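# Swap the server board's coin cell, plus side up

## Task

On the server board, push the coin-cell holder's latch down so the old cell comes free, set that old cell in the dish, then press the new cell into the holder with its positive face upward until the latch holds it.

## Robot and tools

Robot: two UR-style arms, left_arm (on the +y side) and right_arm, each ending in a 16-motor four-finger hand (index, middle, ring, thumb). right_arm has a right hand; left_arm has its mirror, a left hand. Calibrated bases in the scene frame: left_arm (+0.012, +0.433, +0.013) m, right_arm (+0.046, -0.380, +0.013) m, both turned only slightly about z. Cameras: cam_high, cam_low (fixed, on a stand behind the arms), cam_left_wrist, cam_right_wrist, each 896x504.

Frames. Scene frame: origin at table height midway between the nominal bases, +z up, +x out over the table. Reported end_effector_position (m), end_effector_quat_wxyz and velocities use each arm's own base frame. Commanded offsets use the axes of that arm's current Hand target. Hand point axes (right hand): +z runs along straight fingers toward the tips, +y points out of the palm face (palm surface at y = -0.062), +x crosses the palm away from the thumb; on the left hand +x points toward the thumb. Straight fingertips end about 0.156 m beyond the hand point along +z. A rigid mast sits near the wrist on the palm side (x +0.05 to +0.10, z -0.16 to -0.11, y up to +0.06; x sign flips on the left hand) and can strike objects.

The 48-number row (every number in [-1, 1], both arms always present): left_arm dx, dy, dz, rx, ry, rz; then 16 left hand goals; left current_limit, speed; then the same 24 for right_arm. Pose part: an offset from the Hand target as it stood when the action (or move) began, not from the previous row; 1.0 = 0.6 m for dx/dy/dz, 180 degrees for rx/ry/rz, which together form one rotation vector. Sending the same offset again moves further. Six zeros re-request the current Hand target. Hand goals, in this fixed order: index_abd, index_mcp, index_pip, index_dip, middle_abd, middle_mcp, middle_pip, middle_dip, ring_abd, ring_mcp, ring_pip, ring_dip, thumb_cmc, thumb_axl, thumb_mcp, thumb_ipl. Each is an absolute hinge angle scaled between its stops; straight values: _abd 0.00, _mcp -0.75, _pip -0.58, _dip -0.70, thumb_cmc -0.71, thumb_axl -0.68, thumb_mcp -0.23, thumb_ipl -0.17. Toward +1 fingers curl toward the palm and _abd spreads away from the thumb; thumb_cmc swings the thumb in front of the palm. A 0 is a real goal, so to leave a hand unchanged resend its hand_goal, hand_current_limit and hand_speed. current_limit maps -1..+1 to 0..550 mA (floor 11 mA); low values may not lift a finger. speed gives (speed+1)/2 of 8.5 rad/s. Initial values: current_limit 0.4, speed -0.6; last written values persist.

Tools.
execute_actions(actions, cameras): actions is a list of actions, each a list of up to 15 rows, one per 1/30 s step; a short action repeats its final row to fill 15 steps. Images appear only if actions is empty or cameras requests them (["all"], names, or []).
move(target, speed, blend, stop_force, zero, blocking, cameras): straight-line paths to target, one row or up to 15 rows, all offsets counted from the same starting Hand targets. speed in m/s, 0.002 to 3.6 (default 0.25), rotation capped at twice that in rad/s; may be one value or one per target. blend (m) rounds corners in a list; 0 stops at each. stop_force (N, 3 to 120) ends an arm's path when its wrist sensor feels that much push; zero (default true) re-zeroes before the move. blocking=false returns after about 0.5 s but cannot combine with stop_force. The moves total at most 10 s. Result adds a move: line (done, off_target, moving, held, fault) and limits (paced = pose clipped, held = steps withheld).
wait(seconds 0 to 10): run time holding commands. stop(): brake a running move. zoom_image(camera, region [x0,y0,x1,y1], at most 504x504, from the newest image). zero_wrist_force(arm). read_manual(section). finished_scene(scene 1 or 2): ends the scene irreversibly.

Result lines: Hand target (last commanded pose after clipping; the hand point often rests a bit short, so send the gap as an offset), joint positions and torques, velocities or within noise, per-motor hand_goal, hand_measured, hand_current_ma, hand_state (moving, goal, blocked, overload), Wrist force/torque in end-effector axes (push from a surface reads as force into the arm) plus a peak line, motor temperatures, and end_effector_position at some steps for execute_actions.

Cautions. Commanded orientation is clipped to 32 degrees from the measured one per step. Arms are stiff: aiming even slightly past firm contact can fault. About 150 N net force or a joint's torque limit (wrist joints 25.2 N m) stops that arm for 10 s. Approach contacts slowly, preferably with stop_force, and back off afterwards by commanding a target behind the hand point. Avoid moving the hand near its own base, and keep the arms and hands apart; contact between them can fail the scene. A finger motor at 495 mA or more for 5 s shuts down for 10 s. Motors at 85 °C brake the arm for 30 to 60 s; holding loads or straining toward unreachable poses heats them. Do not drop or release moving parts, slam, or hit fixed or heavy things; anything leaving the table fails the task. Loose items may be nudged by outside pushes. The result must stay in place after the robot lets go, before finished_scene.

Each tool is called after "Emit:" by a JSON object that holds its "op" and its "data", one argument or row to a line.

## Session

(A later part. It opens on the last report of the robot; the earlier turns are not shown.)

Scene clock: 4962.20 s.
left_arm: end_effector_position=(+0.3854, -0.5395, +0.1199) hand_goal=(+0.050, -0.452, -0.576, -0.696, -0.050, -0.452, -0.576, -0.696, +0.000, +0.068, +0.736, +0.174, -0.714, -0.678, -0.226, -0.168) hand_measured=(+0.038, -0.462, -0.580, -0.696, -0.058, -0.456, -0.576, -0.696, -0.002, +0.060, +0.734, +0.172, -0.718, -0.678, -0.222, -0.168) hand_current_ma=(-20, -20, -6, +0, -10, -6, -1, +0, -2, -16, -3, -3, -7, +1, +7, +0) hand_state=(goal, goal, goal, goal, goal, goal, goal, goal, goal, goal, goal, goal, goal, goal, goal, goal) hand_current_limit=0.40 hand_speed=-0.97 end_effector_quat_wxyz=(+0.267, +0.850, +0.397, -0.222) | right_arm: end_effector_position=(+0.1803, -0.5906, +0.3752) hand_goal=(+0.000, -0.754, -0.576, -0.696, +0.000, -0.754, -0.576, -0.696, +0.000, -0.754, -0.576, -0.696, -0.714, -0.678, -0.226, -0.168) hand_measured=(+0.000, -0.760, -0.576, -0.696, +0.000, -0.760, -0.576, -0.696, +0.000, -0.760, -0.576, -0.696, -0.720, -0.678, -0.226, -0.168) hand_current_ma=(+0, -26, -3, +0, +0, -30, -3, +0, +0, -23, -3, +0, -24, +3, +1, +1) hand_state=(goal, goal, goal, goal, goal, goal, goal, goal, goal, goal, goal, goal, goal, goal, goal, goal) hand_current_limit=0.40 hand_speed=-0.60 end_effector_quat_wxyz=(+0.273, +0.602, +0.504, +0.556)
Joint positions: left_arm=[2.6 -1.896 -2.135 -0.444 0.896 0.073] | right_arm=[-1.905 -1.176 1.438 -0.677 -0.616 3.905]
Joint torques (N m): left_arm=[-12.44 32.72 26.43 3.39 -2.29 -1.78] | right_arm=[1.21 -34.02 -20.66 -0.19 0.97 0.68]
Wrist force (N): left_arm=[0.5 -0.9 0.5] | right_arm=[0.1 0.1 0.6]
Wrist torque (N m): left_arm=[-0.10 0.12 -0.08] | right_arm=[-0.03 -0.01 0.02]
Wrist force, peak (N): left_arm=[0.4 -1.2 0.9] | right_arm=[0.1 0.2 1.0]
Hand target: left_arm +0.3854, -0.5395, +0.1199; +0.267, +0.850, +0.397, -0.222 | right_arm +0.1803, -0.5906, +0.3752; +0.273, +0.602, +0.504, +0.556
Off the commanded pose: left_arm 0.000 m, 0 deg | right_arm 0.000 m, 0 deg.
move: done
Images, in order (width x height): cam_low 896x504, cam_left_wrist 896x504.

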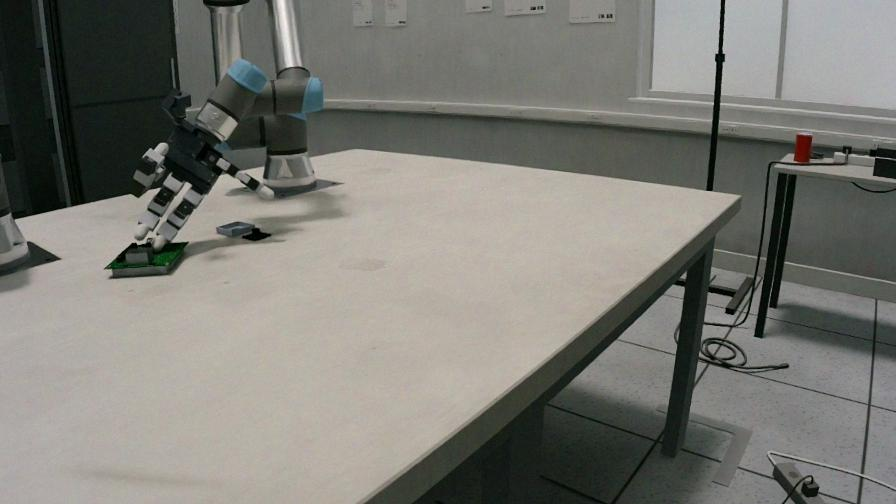

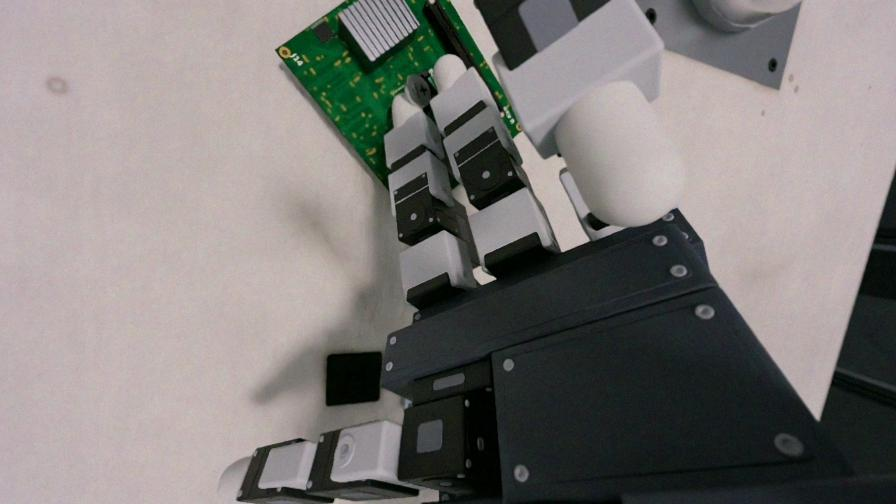

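Emit:
{"op": "move", "data": {
  "target": [0.00674,0.00168,-0.0046,0,0,0,0.05,-0.452,-0.576,-0.696,-0.05,-0.452,-0.576,-0.696,0,0.068,0.737,0.174,-0.714,-0.678,-0.226,-0.168,0.4,-0.97,0,0,0,0,0,0,0,-0.754,-0.576,-0.696,0,-0.754,-0.576,-0.696,0,-0.754,-0.576,-0.696,-0.714,-0.678,-0.226,-0.168,0.4,-0.6],
  "speed": 0.008,
  "cameras": ["cam_low","cam_left_wrist"]
}}

Emit:
{"op": "zoom_image", "data": {
  "camera": "cam_low",
  "region": [125, 225, 165, 260]
}}

Emit:
{"op": "zoom_image", "data": {
  "camera": "cam_left_wrist",
  "region": [385, 55, 465, 115]
}}

Scene clock: 5028.47 s.
left_arm: end_effector_position=(+0.3891, -0.5360, +0.1199) hand_goal=(+0.050, -0.452, -0.576, -0.696, -0.050, -0.452, -0.576, -0.696, +0.000, +0.068, +0.736, +0.174, -0.714, -0.678, -0.226, -0.168) hand_measured=(+0.040, -0.462, -0.580, -0.696, -0.058, -0.456, -0.576, -0.696, -0.002, +0.060, +0.734, +0.172, -0.718, -0.678, -0.222, -0.168) hand_current_ma=(-16, -19, -6, +0, -10, -6, -1, +0, -2, -16, -3, -3, -7, +1, +7, +0) hand_state=(goal, goal, goal, goal, goal, goal, goal, goal, goal, goal, goal, goal, goal, goal, goal, goal) hand_current_limit=0.40 hand_speed=-0.97 end_effector_quat_wxyz=(+0.267, +0.850, +0.397, -0.222) | right_arm: end_effector_position=(+0.1803, -0.5906, +0.3752) hand_goal=(+0.000, -0.754, -0.576, -0.696, +0.000, -0.754, -0.576, -0.696, +0.000, -0.754, -0.576, -0.696, -0.714, -0.678, -0.226, -0.168) hand_measured=(+0.000, -0.760, -0.576, -0.696, +0.000, -0.760, -0.576, -0.696, +0.000, -0.760, -0.576, -0.696, -0.720, -0.678, -0.226, -0.168) hand_current_ma=(+0, -26, -3, +0, +0, -30, -3, +0, +0, -23, -3, +0, -24, +3, +1, +1) hand_state=(goal, goal, goal, goal, goal, goal, goal, goal, goal, goal, goal, goal, goal, goal, goal, goal) hand_current_limit=0.40 hand_speed=-0.60 end_effector_quat_wxyz=(+0.273, +0.602, +0.504, +0.556)
Joint positions: left_arm=[2.611 -1.894 -2.135 -0.454 0.893 0.085] | right_arm=[-1.905 -1.176 1.438 -0.677 -0.616 3.905]
Joint torques (N m): left_arm=[-0.2 36.05 28.35 3.21 -2.3 0.35] | right_arm=[1.12 -33.66 -20.41 0 0.81 0.6]
Wrist force (N): left_arm=[0.3 -0.8 0.8] | right_arm=[0.0 0.1 0.4]
Wrist torque (N m): left_arm=[-0.11 0.13 -0.09] | right_arm=[-0.03 0.00 0.02]
Wrist force, peak (N): left_arm=[0.5 -1.1 0.9] | right_arm=[-0.2 0.2 1.0]
Hand target: left_arm +0.3890, -0.5361, +0.1199; +0.267, +0.850, +0.397, -0.222 | right_arm +0.1803, -0.5906, +0.3752; +0.273, +0.602, +0.504, +0.556
Off the commanded pose: left_arm 0.000 m, 0 deg | right_arm 0.000 m, 0 deg.
move: done
Images, in order (width x height): cam_low 896x504, cam_left_wrist 896x504.

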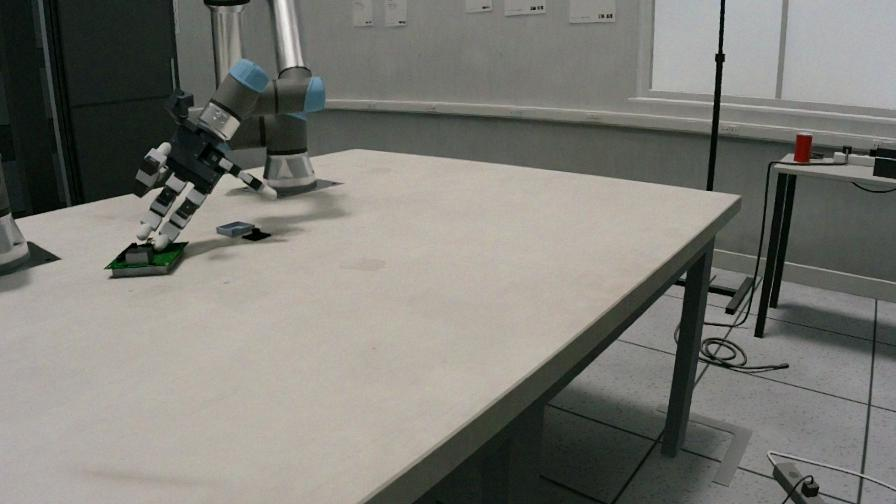

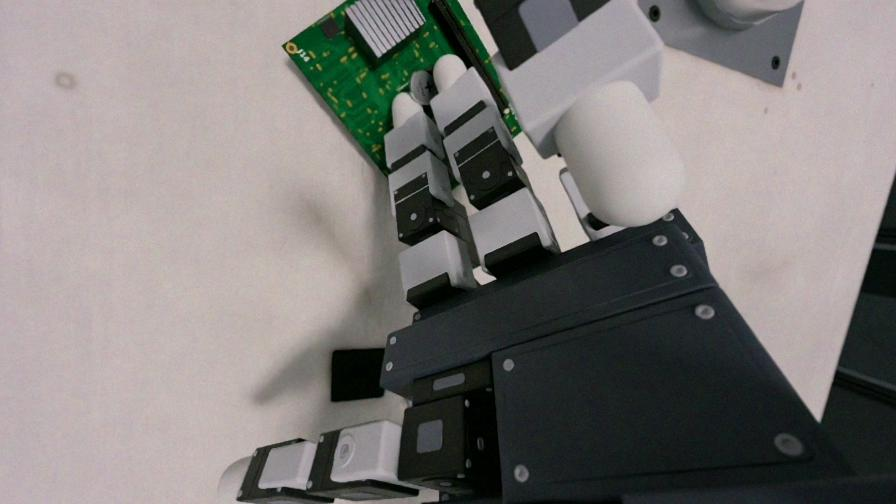

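Scaled by 12.600 from the camera's 896x504 image, which has a finer 1280x720 frame.

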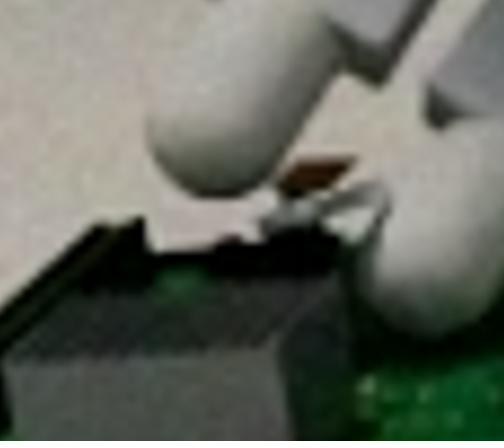

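Scaled by 6.300 from the camera's 896x504 image, which has a finer 1280x720 frame.

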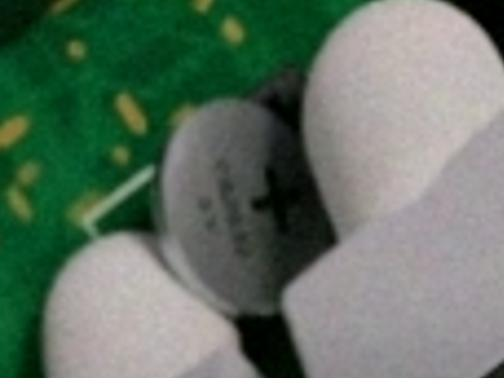

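Emit:
{"op": "move", "data": {
  "target": [0.0047,0.00117,-0.00322,0,0,0,0.05,-0.452,-0.576,-0.696,-0.05,-0.452,-0.576,-0.696,0,0.068,0.737,0.174,-0.714,-0.678,-0.226,-0.168,0.4,-0.97,0,0,0,0,0,0,0,-0.754,-0.576,-0.696,0,-0.754,-0.576,-0.696,0,-0.754,-0.576,-0.696,-0.714,-0.678,-0.226,-0.168,0.4,-0.6],
  "speed": 0.008,
  "cameras": ["cam_low","cam_left_wrist"]
}}

Emit:
{"op": "zoom_image", "data": {
  "camera": "cam_low",
  "region": [125, 225, 165, 260]
}}

Emit:
{"op": "zoom_image", "data": {
  "camera": "cam_left_wrist",
  "region": [385, 55, 465, 115]
}}

Scene clock: 5034.77 s.
left_arm: end_effector_position=(+0.3916, -0.5337, +0.1199) hand_goal=(+0.050, -0.452, -0.576, -0.696, -0.050, -0.452, -0.576, -0.696, +0.000, +0.068, +0.736, +0.174, -0.714, -0.678, -0.226, -0.168) hand_measured=(+0.040, -0.462, -0.580, -0.696, -0.058, -0.456, -0.576, -0.696, -0.002, +0.060, +0.734, +0.172, -0.718, -0.678, -0.222, -0.168) hand_current_ma=(-16, -19, -6, +0, -10, -6, -1, +0, -2, -16, -3, -3, -7, +1, +7, +0) hand_state=(goal, goal, goal, goal, goal, goal, goal, goal, goal, goal, goal, goal, goal, goal, goal, goal) hand_current_limit=0.40 hand_speed=-0.97 end_effector_quat_wxyz=(+0.267, +0.850, +0.397, -0.222) | right_arm: end_effector_position=(+0.1803, -0.5906, +0.3752) hand_goal=(+0.000, -0.754, -0.576, -0.696, +0.000, -0.754, -0.576, -0.696, +0.000, -0.754, -0.576, -0.696, -0.714, -0.678, -0.226, -0.168) hand_measured=(+0.000, -0.760, -0.576, -0.696, +0.000, -0.760, -0.576, -0.696, +0.000, -0.760, -0.576, -0.696, -0.720, -0.678, -0.226, -0.168) hand_current_ma=(+0, -26, -3, +0, +0, -30, -3, +0, +0, -23, -3, +0, -24, +3, +1, +1) hand_state=(goal, goal, goal, goal, goal, goal, goal, goal, goal, goal, goal, goal, goal, goal, goal, goal) hand_current_limit=0.40 hand_speed=-0.60 end_effector_quat_wxyz=(+0.273, +0.602, +0.504, +0.556)
Joint positions: left_arm=[2.618 -1.893 -2.135 -0.461 0.892 0.094] | right_arm=[-1.905 -1.176 1.438 -0.677 -0.616 3.905]
Joint torques (N m): left_arm=[1.52 36.12 29.19 3.14 -2.45 0.41] | right_arm=[0.55 -33.25 -19.24 -0.06 0.96 0.57]
Wrist force (N): left_arm=[0.2 -1.0 0.6] | right_arm=[0.2 -0.1 0.4]
Wrist torque (N m): left_arm=[-0.13 0.13 -0.10] | right_arm=[-0.05 -0.02 0.02]
Wrist force, peak (N): left_arm=[0.5 -1.0 0.9] | right_arm=[0.2 -0.1 1.1]
Hand target: left_arm +0.3915, -0.5337, +0.1199; +0.267, +0.850, +0.397, -0.222 | right_arm +0.1803, -0.5906, +0.3752; +0.273, +0.602, +0.504, +0.556
Off the commanded pose: left_arm 0.000 m, 0 deg | right_arm 0.000 m, 0 deg.
move: done
Images, in order (width x height): cam_low 896x504, cam_left_wrist 896x504.

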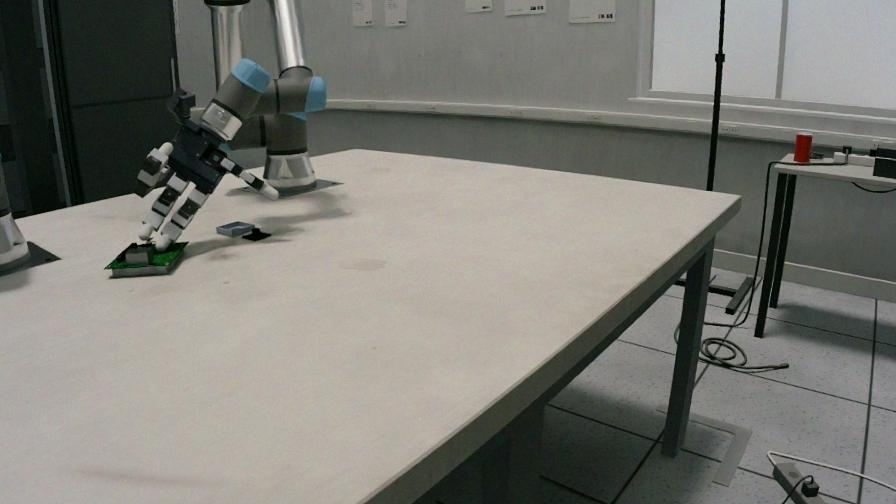

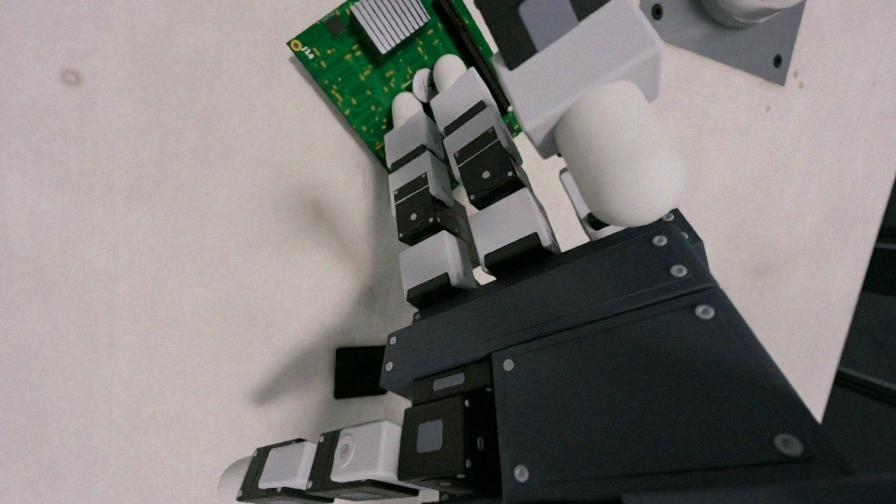

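Scaled by 12.600 from the camera's 896x504 image, which has a finer 1280x720 frame.

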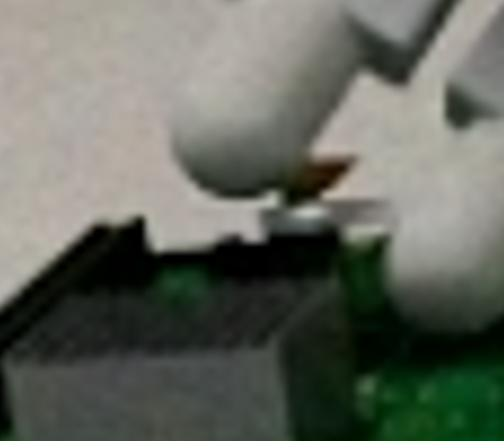

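Scaled by 6.300 from the camera's 896x504 image, which has a finer 1280x720 frame.

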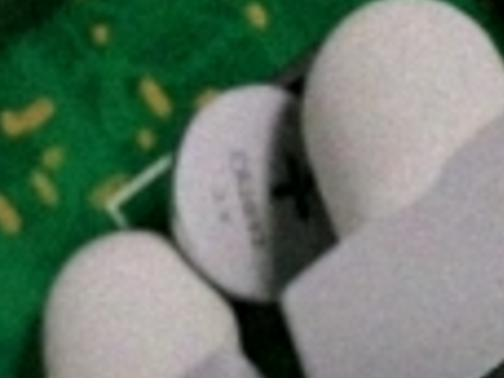

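Emit:
{"op": "move", "data": {
  "target": [-0.00472,-0.00117,0.00322,0,0,0,0.05,-0.452,-0.576,-0.696,-0.05,-0.452,-0.576,-0.696,0,0.068,0.737,0.174,-0.714,-0.678,-0.226,-0.168,0.4,-0.97,0,0,0,0,0,0,0,-0.754,-0.576,-0.696,0,-0.754,-0.576,-0.696,0,-0.754,-0.576,-0.696,-0.714,-0.678,-0.226,-0.168,0.4,-0.6],
  "speed": 0.008,
  "cameras": ["cam_low","cam_left_wrist"]
}}

Emit:
{"op": "zoom_image", "data": {
  "camera": "cam_low",
  "region": [125, 225, 165, 260]
}}

Emit:
{"op": "zoom_image", "data": {
  "camera": "cam_left_wrist",
  "region": [385, 55, 465, 115]
}}

Scene clock: 5053.13 s.
left_arm: end_effector_position=(+0.3890, -0.5362, +0.1199) hand_goal=(+0.050, -0.452, -0.576, -0.696, -0.050, -0.452, -0.576, -0.696, +0.000, +0.068, +0.736, +0.174, -0.714, -0.678, -0.226, -0.168) hand_measured=(+0.040, -0.462, -0.580, -0.696, -0.058, -0.456, -0.576, -0.696, -0.002, +0.060, +0.734, +0.172, -0.718, -0.678, -0.222, -0.168) hand_current_ma=(-16, -19, -6, +0, -10, -6, -1, +0, -2, -16, -3, -3, -7, +1, +7, +0) hand_state=(goal, goal, goal, goal, goal, goal, goal, goal, goal, goal, goal, goal, goal, goal, goal, goal) hand_current_limit=0.40 hand_speed=-0.97 end_effector_quat_wxyz=(+0.267, +0.850, +0.397, -0.222) | right_arm: end_effector_position=(+0.1803, -0.5906, +0.3752) hand_goal=(+0.000, -0.754, -0.576, -0.696, +0.000, -0.754, -0.576, -0.696, +0.000, -0.754, -0.576, -0.696, -0.714, -0.678, -0.226, -0.168) hand_measured=(+0.000, -0.760, -0.576, -0.696, +0.000, -0.760, -0.576, -0.696, +0.000, -0.760, -0.576, -0.696, -0.720, -0.678, -0.226, -0.168) hand_current_ma=(+0, -26, -3, +0, +0, -30, -3, +0, +0, -23, -3, +0, -24, +3, +1, +1) hand_state=(goal, goal, goal, goal, goal, goal, goal, goal, goal, goal, goal, goal, goal, goal, goal, goal) hand_current_limit=0.40 hand_speed=-0.60 end_effector_quat_wxyz=(+0.273, +0.602, +0.504, +0.556)
Joint positions: left_arm=[2.61 -1.894 -2.135 -0.454 0.893 0.085] | right_arm=[-1.905 -1.176 1.438 -0.677 -0.616 3.905]
Joint torques (N m): left_arm=[-3.54 23.38 5.65 2.98 0.03 -0.13] | right_arm=[0.86 -33.38 -20.08 -0.2 0.77 0.72]
Wrist force (N): left_arm=[0.4 -0.7 0.9] | right_arm=[0.1 -0.1 0.6]
Wrist torque (N m): left_arm=[-0.10 0.12 0.12] | right_arm=[-0.06 -0.01 0.01]
Wrist force, peak (N): left_arm=[0.2 -1.2 0.8] | right_arm=[0.3 0.2 1.0]
Hand target: left_arm +0.3890, -0.5361, +0.1199; +0.267, +0.850, +0.397, -0.222 | right_arm +0.1803, -0.5906, +0.3752; +0.273, +0.602, +0.504, +0.556
Off the commanded pose: left_arm 0.000 m, 0 deg | right_arm 0.000 m, 0 deg.
move: done
Images, in order (width x height): cam_low 896x504, cam_left_wrist 896x504.

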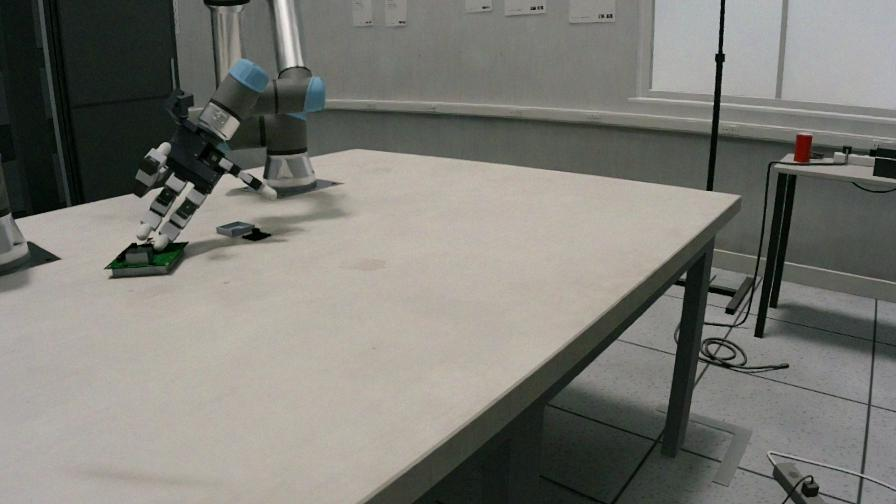

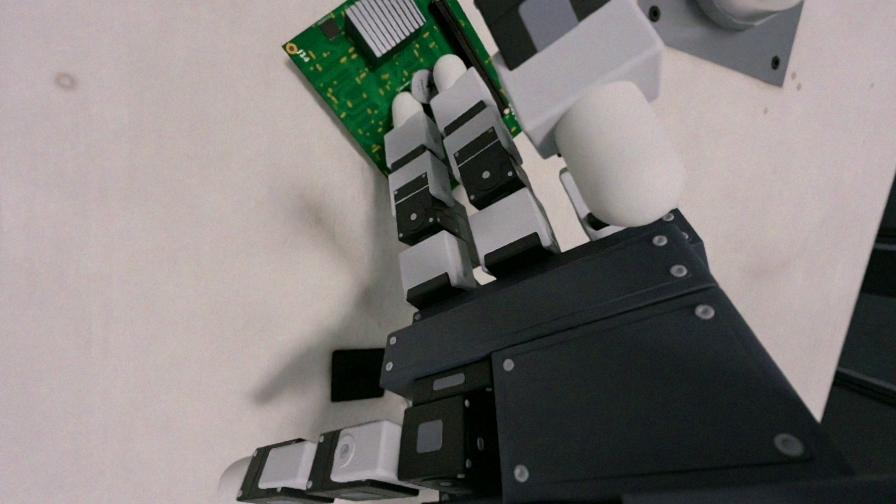

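Scaled by 12.600 from the camera's 896x504 image, which has a finer 1280x720 frame.

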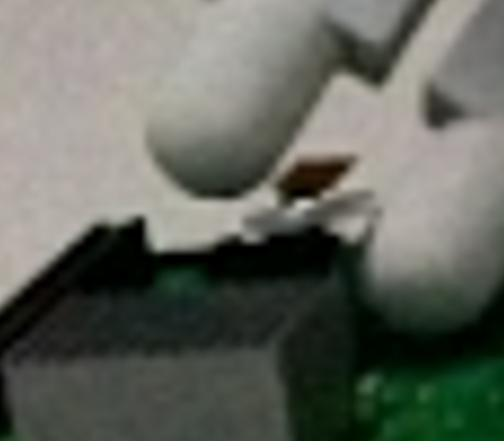

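Scaled by 6.300 from the camera's 896x504 image, which has a finer 1280x720 frame.

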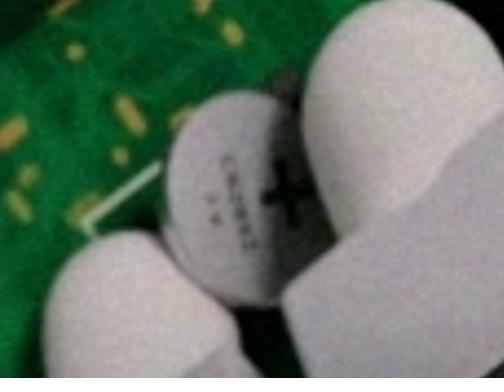

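Emit:
{"op": "wait", "data": {
  "seconds": 0.1,
  "cameras": ["cam_high","cam_low"]
}}

Emit:
{"op": "zoom_image", "data": {
  "camera": "cam_low",
  "region": [140, 235, 160, 250]
}}

Emit:
{"op": "zoom_image", "data": {
  "camera": "cam_high",
  "region": [375, 245, 415, 280]
}}

Scene clock: 5085.07 s.
left_arm: end_effector_position=(+0.3890, -0.5361, +0.1199) hand_goal=(+0.050, -0.452, -0.576, -0.696, -0.050, -0.452, -0.576, -0.696, +0.000, +0.068, +0.736, +0.174, -0.714, -0.678, -0.226, -0.168) hand_measured=(+0.040, -0.462, -0.580, -0.696, -0.058, -0.456, -0.576, -0.696, -0.002, +0.060, +0.734, +0.172, -0.718, -0.678, -0.222, -0.168) hand_current_ma=(-16, -19, -6, +0, -10, -6, -1, +0, -2, -16, -3, -3, -7, +1, +7, +0) hand_state=(goal, goal, goal, goal, goal, goal, goal, goal, goal, goal, goal, goal, goal, goal, goal, goal) hand_current_limit=0.40 hand_speed=-0.97 end_effector_quat_wxyz=(+0.267, +0.850, +0.397, -0.222) | right_arm: end_effector_position=(+0.1803, -0.5906, +0.3752) hand_goal=(+0.000, -0.754, -0.576, -0.696, +0.000, -0.754, -0.576, -0.696, +0.000, -0.754, -0.576, -0.696, -0.714, -0.678, -0.226, -0.168) hand_measured=(+0.000, -0.760, -0.576, -0.696, +0.000, -0.760, -0.576, -0.696, +0.000, -0.760, -0.576, -0.696, -0.720, -0.678, -0.226, -0.168) hand_current_ma=(+0, -26, -3, +0, +0, -30, -3, +0, +0, -23, -3, +0, -24, +3, +1, +1) hand_state=(goal, goal, goal, goal, goal, goal, goal, goal, goal, goal, goal, goal, goal, goal, goal, goal) hand_current_limit=0.40 hand_speed=-0.60 end_effector_quat_wxyz=(+0.273, +0.602, +0.504, +0.556)
Joint positions: left_arm=[2.61 -1.894 -2.135 -0.454 0.893 0.085] | right_arm=[-1.905 -1.176 1.438 -0.677 -0.616 3.905]
Joint torques (N m): left_arm=[11.92 31.9 6.32 1.87 -2.38 2.21] | right_arm=[1.03 -34.09 -21.29 -0.09 1.01 0.72]
Wrist force (N): left_arm=[0.4 -0.8 0.6] | right_arm=[-0.1 0.2 0.5]
Wrist torque (N m): left_arm=[-0.09 0.10 0.12] | right_arm=[-0.03 0.01 0.01]
Wrist force, peak (N): left_arm=[0.2 -1.2 0.6] | right_arm=[0.2 0.3 0.8]
Hand target: left_arm +0.3890, -0.5361, +0.1199; +0.267, +0.850, +0.397, -0.222 | right_arm +0.1803, -0.5906, +0.3752; +0.273, +0.602, +0.504, +0.556
Off the commanded pose: left_arm 0.000 m, 0 deg | right_arm 0.000 m, 0 deg.
wait: 0.10 s; at rest from the start
Images, in order (width x height): cam_high 896x504, cam_low 896x504.

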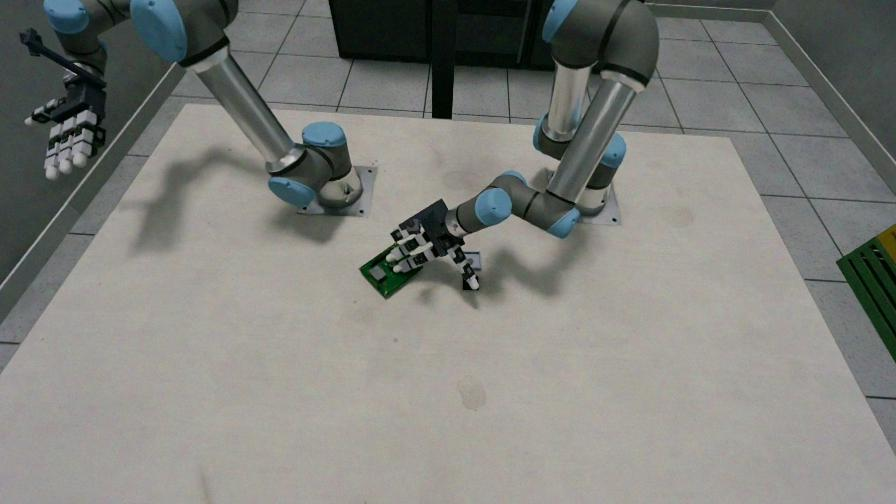

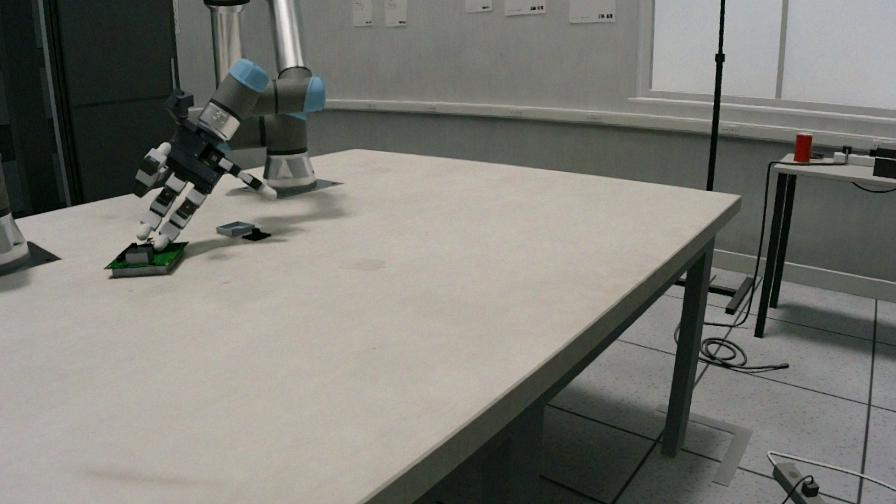

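Scaled by 25.200 from the camera's 896x504 image, which has a finer 1280x720 frame.

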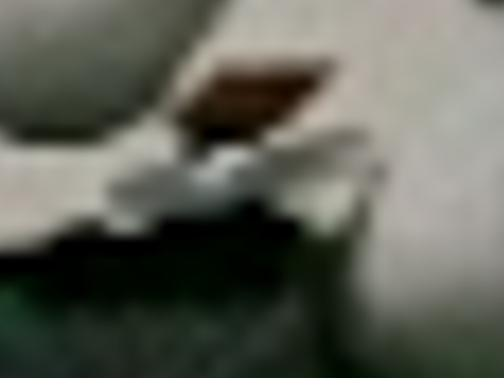

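Scaled by 12.600 from the camera's 896x504 image, which has a finer 1280x720 frame.

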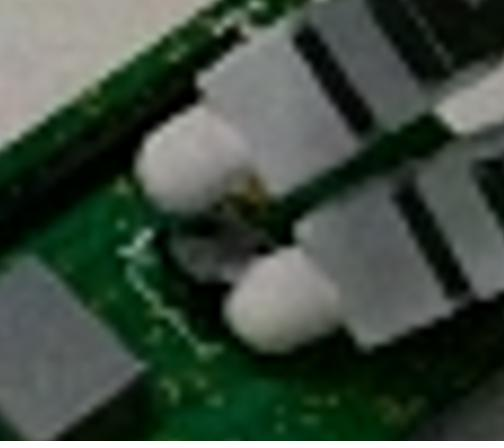

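Emit:
{"op": "move", "data": {
  "target": [-0.00307,-0.00147,0.00403,0,0,0,0.05,-0.452,-0.576,-0.696,-0.05,-0.452,-0.576,-0.696,0,0.068,0.737,0.174,-0.714,-0.678,-0.226,-0.168,0.4,-0.97,0,0,0,0,0,0,0,-0.754,-0.576,-0.696,0,-0.754,-0.576,-0.696,0,-0.754,-0.576,-0.696,-0.714,-0.678,-0.226,-0.168,0.4,-0.6],
  "speed": 0.006,
  "cameras": ["cam_low","cam_left_wrist"]
}}

Emit:
{"op": "zoom_image", "data": {
  "camera": "cam_low",
  "region": [125, 225, 165, 260]
}}

Emit:
{"op": "zoom_image", "data": {
  "camera": "cam_left_wrist",
  "region": [385, 55, 465, 115]
}}

Scene clock: 5110.47 s.
left_arm: end_effector_position=(+0.3868, -0.5382, +0.1189) hand_goal=(+0.050, -0.452, -0.576, -0.696, -0.050, -0.452, -0.576, -0.696, +0.000, +0.068, +0.736, +0.174, -0.714, -0.678, -0.226, -0.168) hand_measured=(+0.040, -0.462, -0.580, -0.696, -0.058, -0.456, -0.576, -0.696, -0.002, +0.060, +0.734, +0.172, -0.718, -0.678, -0.222, -0.168) hand_current_ma=(-16, -19, -6, +0, -10, -6, -1, +0, -2, -16, -3, -3, -7, +1, +7, +0) hand_state=(goal, goal, goal, goal, goal, goal, goal, goal, goal, goal, goal, goal, goal, goal, goal, goal) hand_current_limit=0.40 hand_speed=-0.97 end_effector_quat_wxyz=(+0.267, +0.850, +0.397, -0.222) | right_arm: end_effector_position=(+0.1803, -0.5906, +0.3752) hand_goal=(+0.000, -0.754, -0.576, -0.696, +0.000, -0.754, -0.576, -0.696, +0.000, -0.754, -0.576, -0.696, -0.714, -0.678, -0.226, -0.168) hand_measured=(+0.000, -0.760, -0.576, -0.696, +0.000, -0.760, -0.576, -0.696, +0.000, -0.760, -0.576, -0.696, -0.720, -0.678, -0.226, -0.168) hand_current_ma=(+0, -26, -3, +0, +0, -30, -3, +0, +0, -23, -3, +0, -24, +3, +1, +1) hand_state=(goal, goal, goal, goal, goal, goal, goal, goal, goal, goal, goal, goal, goal, goal, goal, goal) hand_current_limit=0.40 hand_speed=-0.60 end_effector_quat_wxyz=(+0.273, +0.602, +0.504, +0.556)
Joint positions: left_arm=[2.604 -1.898 -2.136 -0.445 0.895 0.077] | right_arm=[-1.905 -1.176 1.438 -0.677 -0.616 3.905]
Joint torques (N m): left_arm=[-5.61 26.13 7.66 2.77 0.05 -0.57] | right_arm=[-0.11 -33.51 -20.46 -0.01 0.92 0.62]
Wrist force (N): left_arm=[0.3 -1.1 1.0] | right_arm=[0.1 -0.1 0.8]
Wrist torque (N m): left_arm=[-0.16 0.15 0.11] | right_arm=[-0.08 -0.02 0.02]
Wrist force, peak (N): left_arm=[0.2 -1.2 0.9] | right_arm=[0.1 0.3 0.9]
Hand target: left_arm +0.3868, -0.5382, +0.1189; +0.267, +0.850, +0.397, -0.222 | right_arm +0.1803, -0.5906, +0.3752; +0.273, +0.602, +0.504, +0.556
Off the commanded pose: left_arm 0.000 m, 0 deg | right_arm 0.000 m, 0 deg.
move: done
Images, in order (width x height): cam_low 896x504, cam_left_wrist 896x504.

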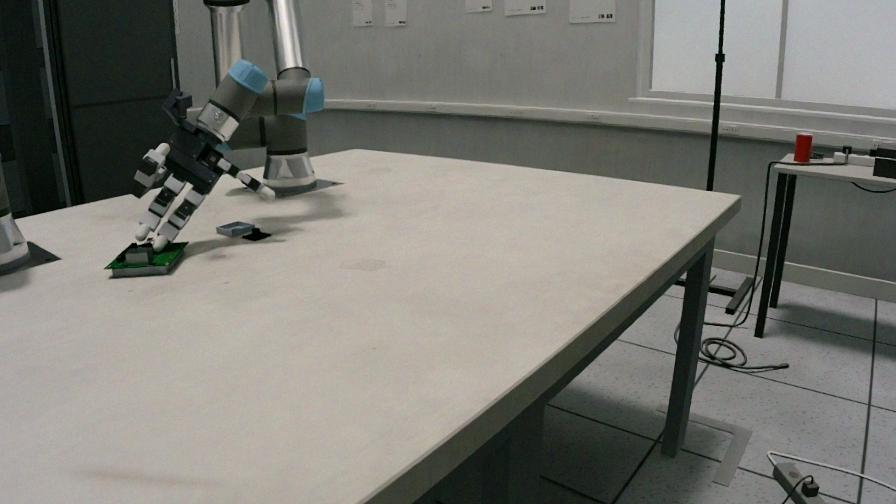

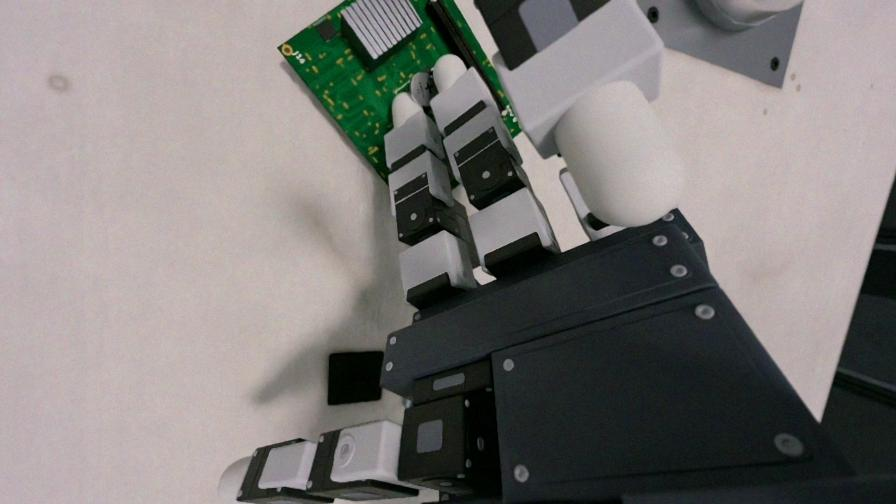

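Scaled by 12.600 from the camera's 896x504 image, which has a finer 1280x720 frame.

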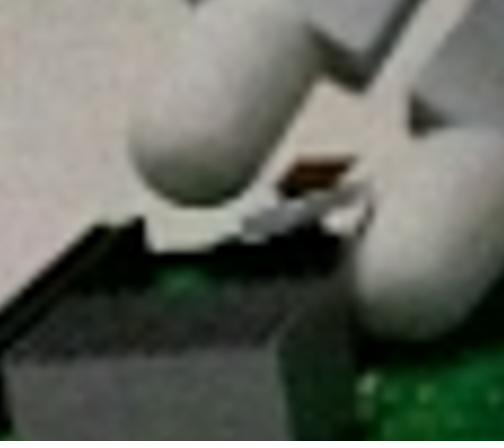

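Scaled by 6.300 from the camera's 896x504 image, which has a finer 1280x720 frame.

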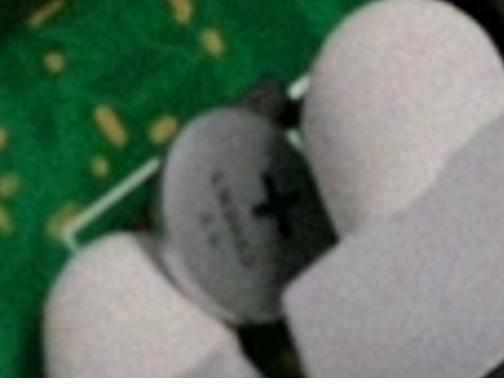

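Emit:
{"op": "move", "data": {
  "target": [0.00944,0.00235,-0.00645,0,0,0,0.05,-0.452,-0.576,-0.696,-0.05,-0.452,-0.576,-0.696,0,0.068,0.737,0.174,-0.714,-0.678,-0.226,-0.168,0.4,-0.97,0,0,0,0,0,0,0,-0.754,-0.576,-0.696,0,-0.754,-0.576,-0.696,0,-0.754,-0.576,-0.696,-0.714,-0.678,-0.226,-0.168,0.4,-0.6],
  "speed": 0.01,
  "cameras": ["cam_low","cam_left_wrist"]
}}

Emit:
{"op": "zoom_image", "data": {
  "camera": "cam_low",
  "region": [125, 225, 165, 260]
}}

Emit:
{"op": "zoom_image", "data": {
  "camera": "cam_left_wrist",
  "region": [385, 55, 465, 115]
}}

Scene clock: 5129.67 s.
left_arm: end_effector_position=(+0.3920, -0.5333, +0.1189) hand_goal=(+0.050, -0.452, -0.576, -0.696, -0.050, -0.452, -0.576, -0.696, +0.000, +0.068, +0.736, +0.174, -0.714, -0.678, -0.226, -0.168) hand_measured=(+0.040, -0.462, -0.580, -0.696, -0.056, -0.456, -0.576, -0.696, -0.002, +0.060, +0.734, +0.172, -0.718, -0.678, -0.222, -0.168) hand_current_ma=(-16, -19, -6, +0, -9, -6, -1, +0, -2, -16, -3, -3, -7, +1, +7, +0) hand_state=(goal, goal, goal, goal, goal, goal, goal, goal, goal, goal, goal, goal, goal, goal, goal, goal) hand_current_limit=0.40 hand_speed=-0.97 end_effector_quat_wxyz=(+0.267, +0.850, +0.397, -0.222) | right_arm: end_effector_position=(+0.1803, -0.5906, +0.3752) hand_goal=(+0.000, -0.754, -0.576, -0.696, +0.000, -0.754, -0.576, -0.696, +0.000, -0.754, -0.576, -0.696, -0.714, -0.678, -0.226, -0.168) hand_measured=(+0.000, -0.760, -0.576, -0.696, +0.000, -0.760, -0.576, -0.696, +0.000, -0.760, -0.576, -0.696, -0.720, -0.678, -0.226, -0.168) hand_current_ma=(+0, -26, -3, +0, +0, -30, -3, +0, +0, -23, -3, +0, -24, +3, +1, +1) hand_state=(goal, goal, goal, goal, goal, goal, goal, goal, goal, goal, goal, goal, goal, goal, goal, goal) hand_current_limit=0.40 hand_speed=-0.60 end_effector_quat_wxyz=(+0.273, +0.602, +0.504, +0.556)
Joint positions: left_arm=[2.619 -1.895 -2.135 -0.459 0.892 0.095] | right_arm=[-1.905 -1.176 1.438 -0.677 -0.616 3.905]
Joint torques (N m): left_arm=[-3 35.33 28.6 3.33 -2.25 -0.05] | right_arm=[1.06 -34.2 -20.57 -0.09 0.98 0.67]
Wrist force (N): left_arm=[0.5 -1.2 0.5] | right_arm=[0.0 0.0 0.8]
Wrist torque (N m): left_arm=[-0.14 0.09 -0.07] | right_arm=[-0.07 -0.01 0.01]
Wrist force, peak (N): left_arm=[0.2 -1.1 0.9] | right_arm=[0.1 0.2 1.0]
Hand target: left_arm +0.3919, -0.5334, +0.1189; +0.267, +0.850, +0.397, -0.222 | right_arm +0.1803, -0.5906, +0.3752; +0.273, +0.602, +0.504, +0.556
Off the commanded pose: left_arm 0.000 m, 0 deg | right_arm 0.000 m, 0 deg.
move: done
Images, in order (width x height): cam_low 896x504, cam_left_wrist 896x504.

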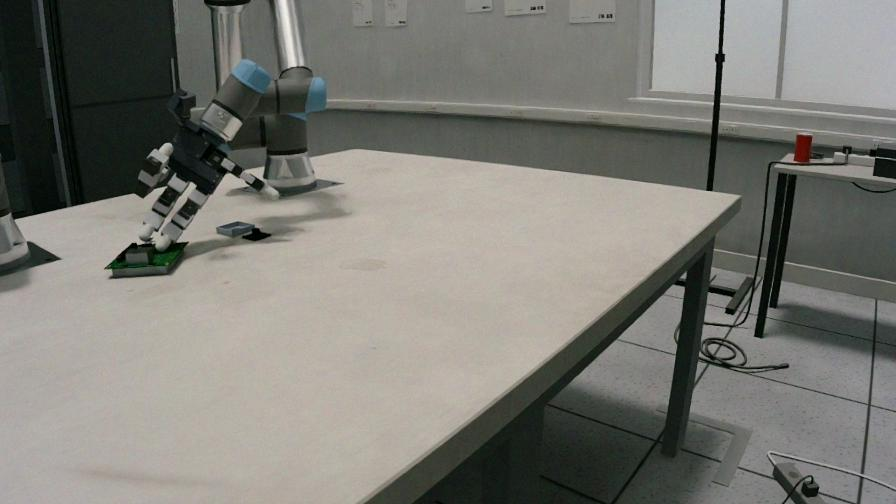

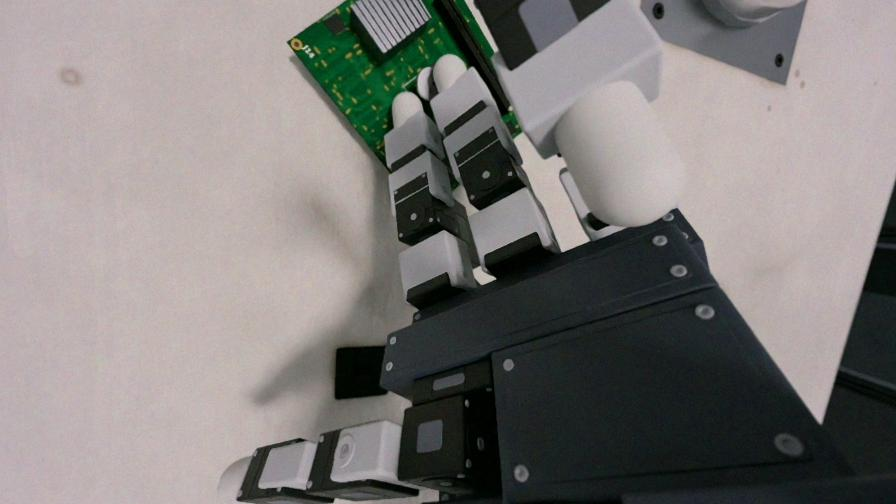

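Scaled by 12.600 from the camera's 896x504 image, which has a finer 1280x720 frame.

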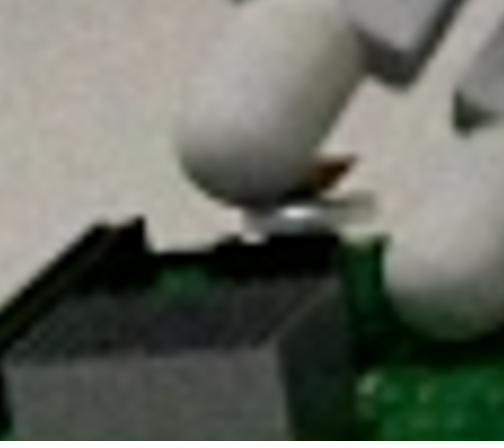

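Scaled by 6.300 from the camera's 896x504 image, which has a finer 1280x720 frame.

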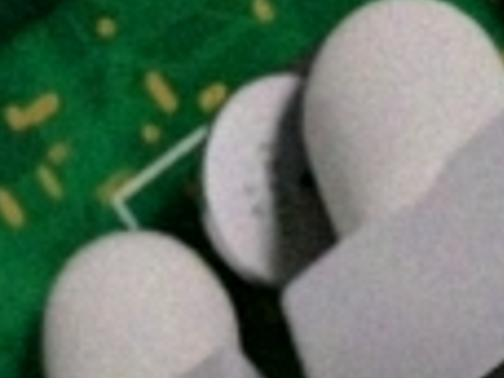

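Emit:
{"op": "move", "data": {
  "target": [
    [-0.00457,0.00847,-0.01597,0,0,0,0.05,-0.452,-0.576,-0.696,-0.05,-0.452,-0.576,-0.696,0,0.068,0.737,0.174,-0.714,-0.678,-0.226,-0.168,0.4,-0.97,0,0,0,0,0,0,0,-0.754,-0.576,-0.696,0,-0.754,-0.576,-0.696,0,-0.754,-0.576,-0.696,-0.714,-0.678,-0.226,-0.168,0.4,-0.6]
  ],
  "speed": 0.015,
  "cameras": ["cam_low","cam_left_wrist"]
}}

Emit:
{"op": "zoom_image", "data": {
  "camera": "cam_low",
  "region": [125, 225, 165, 260]
}}

Emit:
{"op": "zoom_image", "data": {
  "camera": "cam_left_wrist",
  "region": [385, 55, 465, 115]
}}

Scene clock: 5138.97 s.
left_arm: end_effector_position=(+0.3960, -0.5316, +0.1294) hand_goal=(+0.050, -0.452, -0.576, -0.696, -0.050, -0.452, -0.576, -0.696, +0.000, +0.068, +0.736, +0.174, -0.714, -0.678, -0.226, -0.168) hand_measured=(+0.040, -0.462, -0.580, -0.696, -0.056, -0.456, -0.576, -0.696, -0.002, +0.060, +0.734, +0.172, -0.718, -0.678, -0.222, -0.168) hand_current_ma=(-15, -19, -6, +0, -9, -6, -1, +0, -2, -16, -3, -3, -7, +1, +7, +0) hand_state=(goal, goal, goal, goal, goal, goal, goal, goal, goal, goal, goal, goal, goal, goal, goal, goal) hand_current_limit=0.40 hand_speed=-0.97 end_effector_quat_wxyz=(+0.267, +0.850, +0.397, -0.222) end_effector_velocity=(+0.001, +0.000, +0.000) end_effector_angular_velocity=(-0.002, -0.004, +0.001) | right_arm: end_effector_position=(+0.1803, -0.5906, +0.3752) hand_goal=(+0.000, -0.754, -0.576, -0.696, +0.000, -0.754, -0.576, -0.696, +0.000, -0.754, -0.576, -0.696, -0.714, -0.678, -0.226, -0.168) hand_measured=(+0.000, -0.760, -0.576, -0.696, +0.000, -0.760, -0.576, -0.696, +0.000, -0.760, -0.576, -0.696, -0.720, -0.678, -0.226, -0.168) hand_current_ma=(+0, -26, -3, +0, +0, -30, -3, +0, +0, -23, -3, +0, -24, +3, +1, +1) hand_state=(goal, goal, goal, goal, goal, goal, goal, goal, goal, goal, goal, goal, goal, goal, goal, goal) hand_current_limit=0.40 hand_speed=-0.60 end_effector_quat_wxyz=(+0.273, +0.602, +0.504, +0.556)
Joint positions: left_arm=[2.626 -1.875 -2.123 -0.497 0.89 0.104] | right_arm=[-1.905 -1.176 1.438 -0.677 -0.616 3.905]
Joint velocities: left_arm=[0.001 -0.002 0 0.006 0 0] | right_arm=[within noise]
Joint torques (N m): left_arm=[4.22 22.62 17.54 4.47 -2.28 0.79] | right_arm=[0.88 -33.85 -19.71 0 0.86 0.87]
Wrist force (N): left_arm=[0.3 -0.6 0.8] | right_arm=[0.3 0.0 0.7]
Wrist torque (N m): left_arm=[-0.07 0.11 -0.10] | right_arm=[-0.06 -0.04 0.04]
Wrist force, peak (N): left_arm=[0.3 -1.2 0.7] | right_arm=[0.1 -0.2 1.0]
Hand target: left_arm +0.3959, -0.5316, +0.1292; +0.267, +0.850, +0.397, -0.222 | right_arm +0.1803, -0.5906, +0.3752; +0.273, +0.602, +0.504, +0.556
Off the commanded pose: left_arm 0.000 m, 0 deg | right_arm 0.000 m, 0 deg.
move: done
Images, in order (width x height): cam_low 896x504, cam_left_wrist 896x504.

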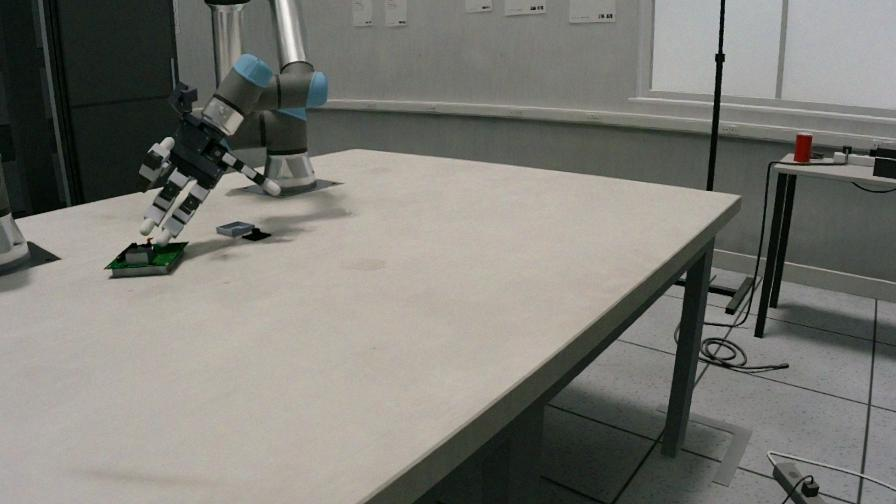

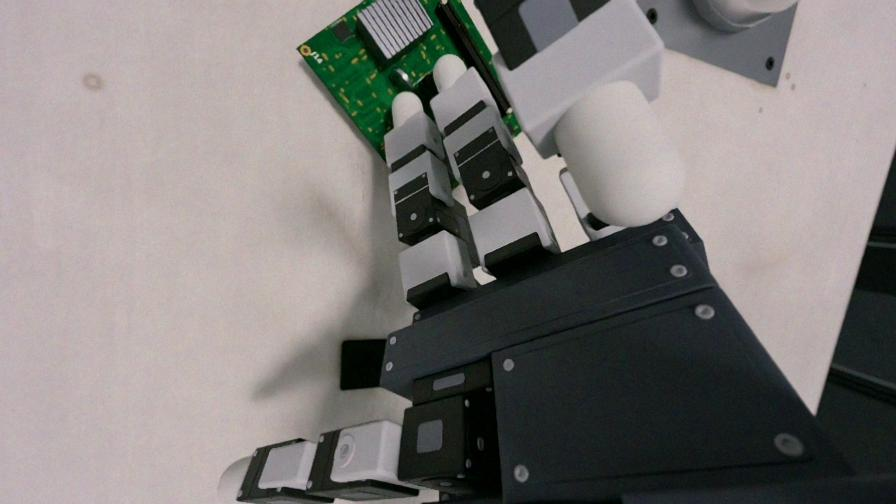

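Scaled by 12.600 from the camera's 896x504 image, which has a finer 1280x720 frame.

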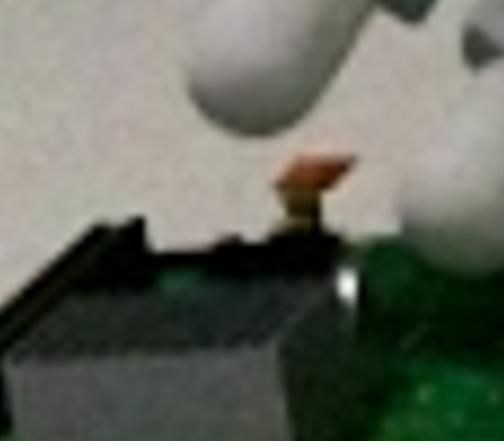

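Scaled by 6.300 from the camera's 896x504 image, which has a finer 1280x720 frame.

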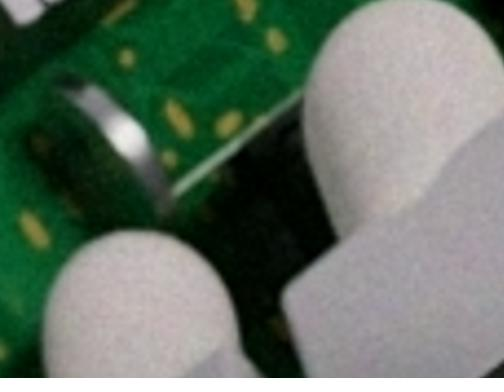

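Emit:
{"op": "move", "data": {
  "target": [0.0,-0.02,0.04,0,0,0,0.05,-0.452,-0.576,-0.696,-0.05,-0.452,-0.576,-0.696,0,0.068,0.737,0.174,-0.714,-0.678,-0.226,-0.168,0.4,-0.97,0,0,0,0,0,0,0,-0.754,-0.576,-0.696,0,-0.754,-0.576,-0.696,0,-0.754,-0.576,-0.696,-0.714,-0.678,-0.226,-0.168,0.4,-0.6],
  "speed": 0.2,
  "cameras": []
}}

Scene clock: 5145.63 s.
left_arm: end_effector_position=(+0.3822, -0.5402, +0.1074) hand_goal=(+0.050, -0.452, -0.576, -0.696, -0.050, -0.452, -0.576, -0.696, +0.000, +0.068, +0.736, +0.174, -0.714, -0.678, -0.226, -0.168) hand_measured=(+0.072, -0.410, -0.550, -0.690, -0.048, -0.446, -0.574, -0.696, -0.002, +0.060, +0.734, +0.172, -0.718, -0.678, -0.222, -0.168) hand_current_ma=(+41, +120, +63, +9, +1, +10, +2, +0, -2, -16, -3, -3, -7, +1, +7, +0) hand_state=(blocked, blocked, blocked, goal, goal, goal, goal, goal, goal, goal, goal, goal, goal, goal, goal, goal) hand_current_limit=0.40 hand_speed=-0.97 end_effector_quat_wxyz=(+0.267, +0.850, +0.397, -0.222) | right_arm: end_effector_position=(+0.1803, -0.5906, +0.3752) hand_goal=(+0.000, -0.754, -0.576, -0.696, +0.000, -0.754, -0.576, -0.696, +0.000, -0.754, -0.576, -0.696, -0.714, -0.678, -0.226, -0.168) hand_measured=(+0.000, -0.760, -0.576, -0.696, +0.000, -0.760, -0.576, -0.696, +0.000, -0.760, -0.576, -0.696, -0.720, -0.678, -0.226, -0.168) hand_current_ma=(+0, -26, -3, +0, +0, -30, -3, +0, +0, -23, -3, +0, -24, +3, +1, +1) hand_state=(goal, goal, goal, goal, goal, goal, goal, goal, goal, goal, goal, goal, goal, goal, goal, goal) hand_current_limit=0.40 hand_speed=-0.60 end_effector_quat_wxyz=(+0.273, +0.602, +0.504, +0.556)
Joint positions: left_arm=[2.596 -1.922 -2.148 -0.403 0.897 0.067] | right_arm=[-1.905 -1.176 1.438 -0.677 -0.616 3.905]
Joint torques (N m): left_arm=[7.25 30.99 26.54 0.67 -3.56 2.61] | right_arm=[0.44 -33.72 -20.15 -0.11 0.96 0.64]
Wrist force (N): left_arm=[0.2 -7.9 -21.4] | right_arm=[0.3 0.4 0.7]
Wrist torque (N m): left_arm=[1.12 0.44 -0.12] | right_arm=[-0.01 -0.05 0.05]
Wrist force, peak (N): left_arm=[0.1 -10.7 -27.5] | right_arm=[0.3 -0.2 1.0]
Hand target: left_arm +0.3824, -0.5402, +0.1076; +0.267, +0.850, +0.397, -0.222 | right_arm +0.1803, -0.5906, +0.3752; +0.273, +0.602, +0.504, +0.556
Off the commanded pose: left_arm 0.000 m, 0 deg | right_arm 0.000 m, 0 deg.
move: done
No camera images: "cameras" was empty.


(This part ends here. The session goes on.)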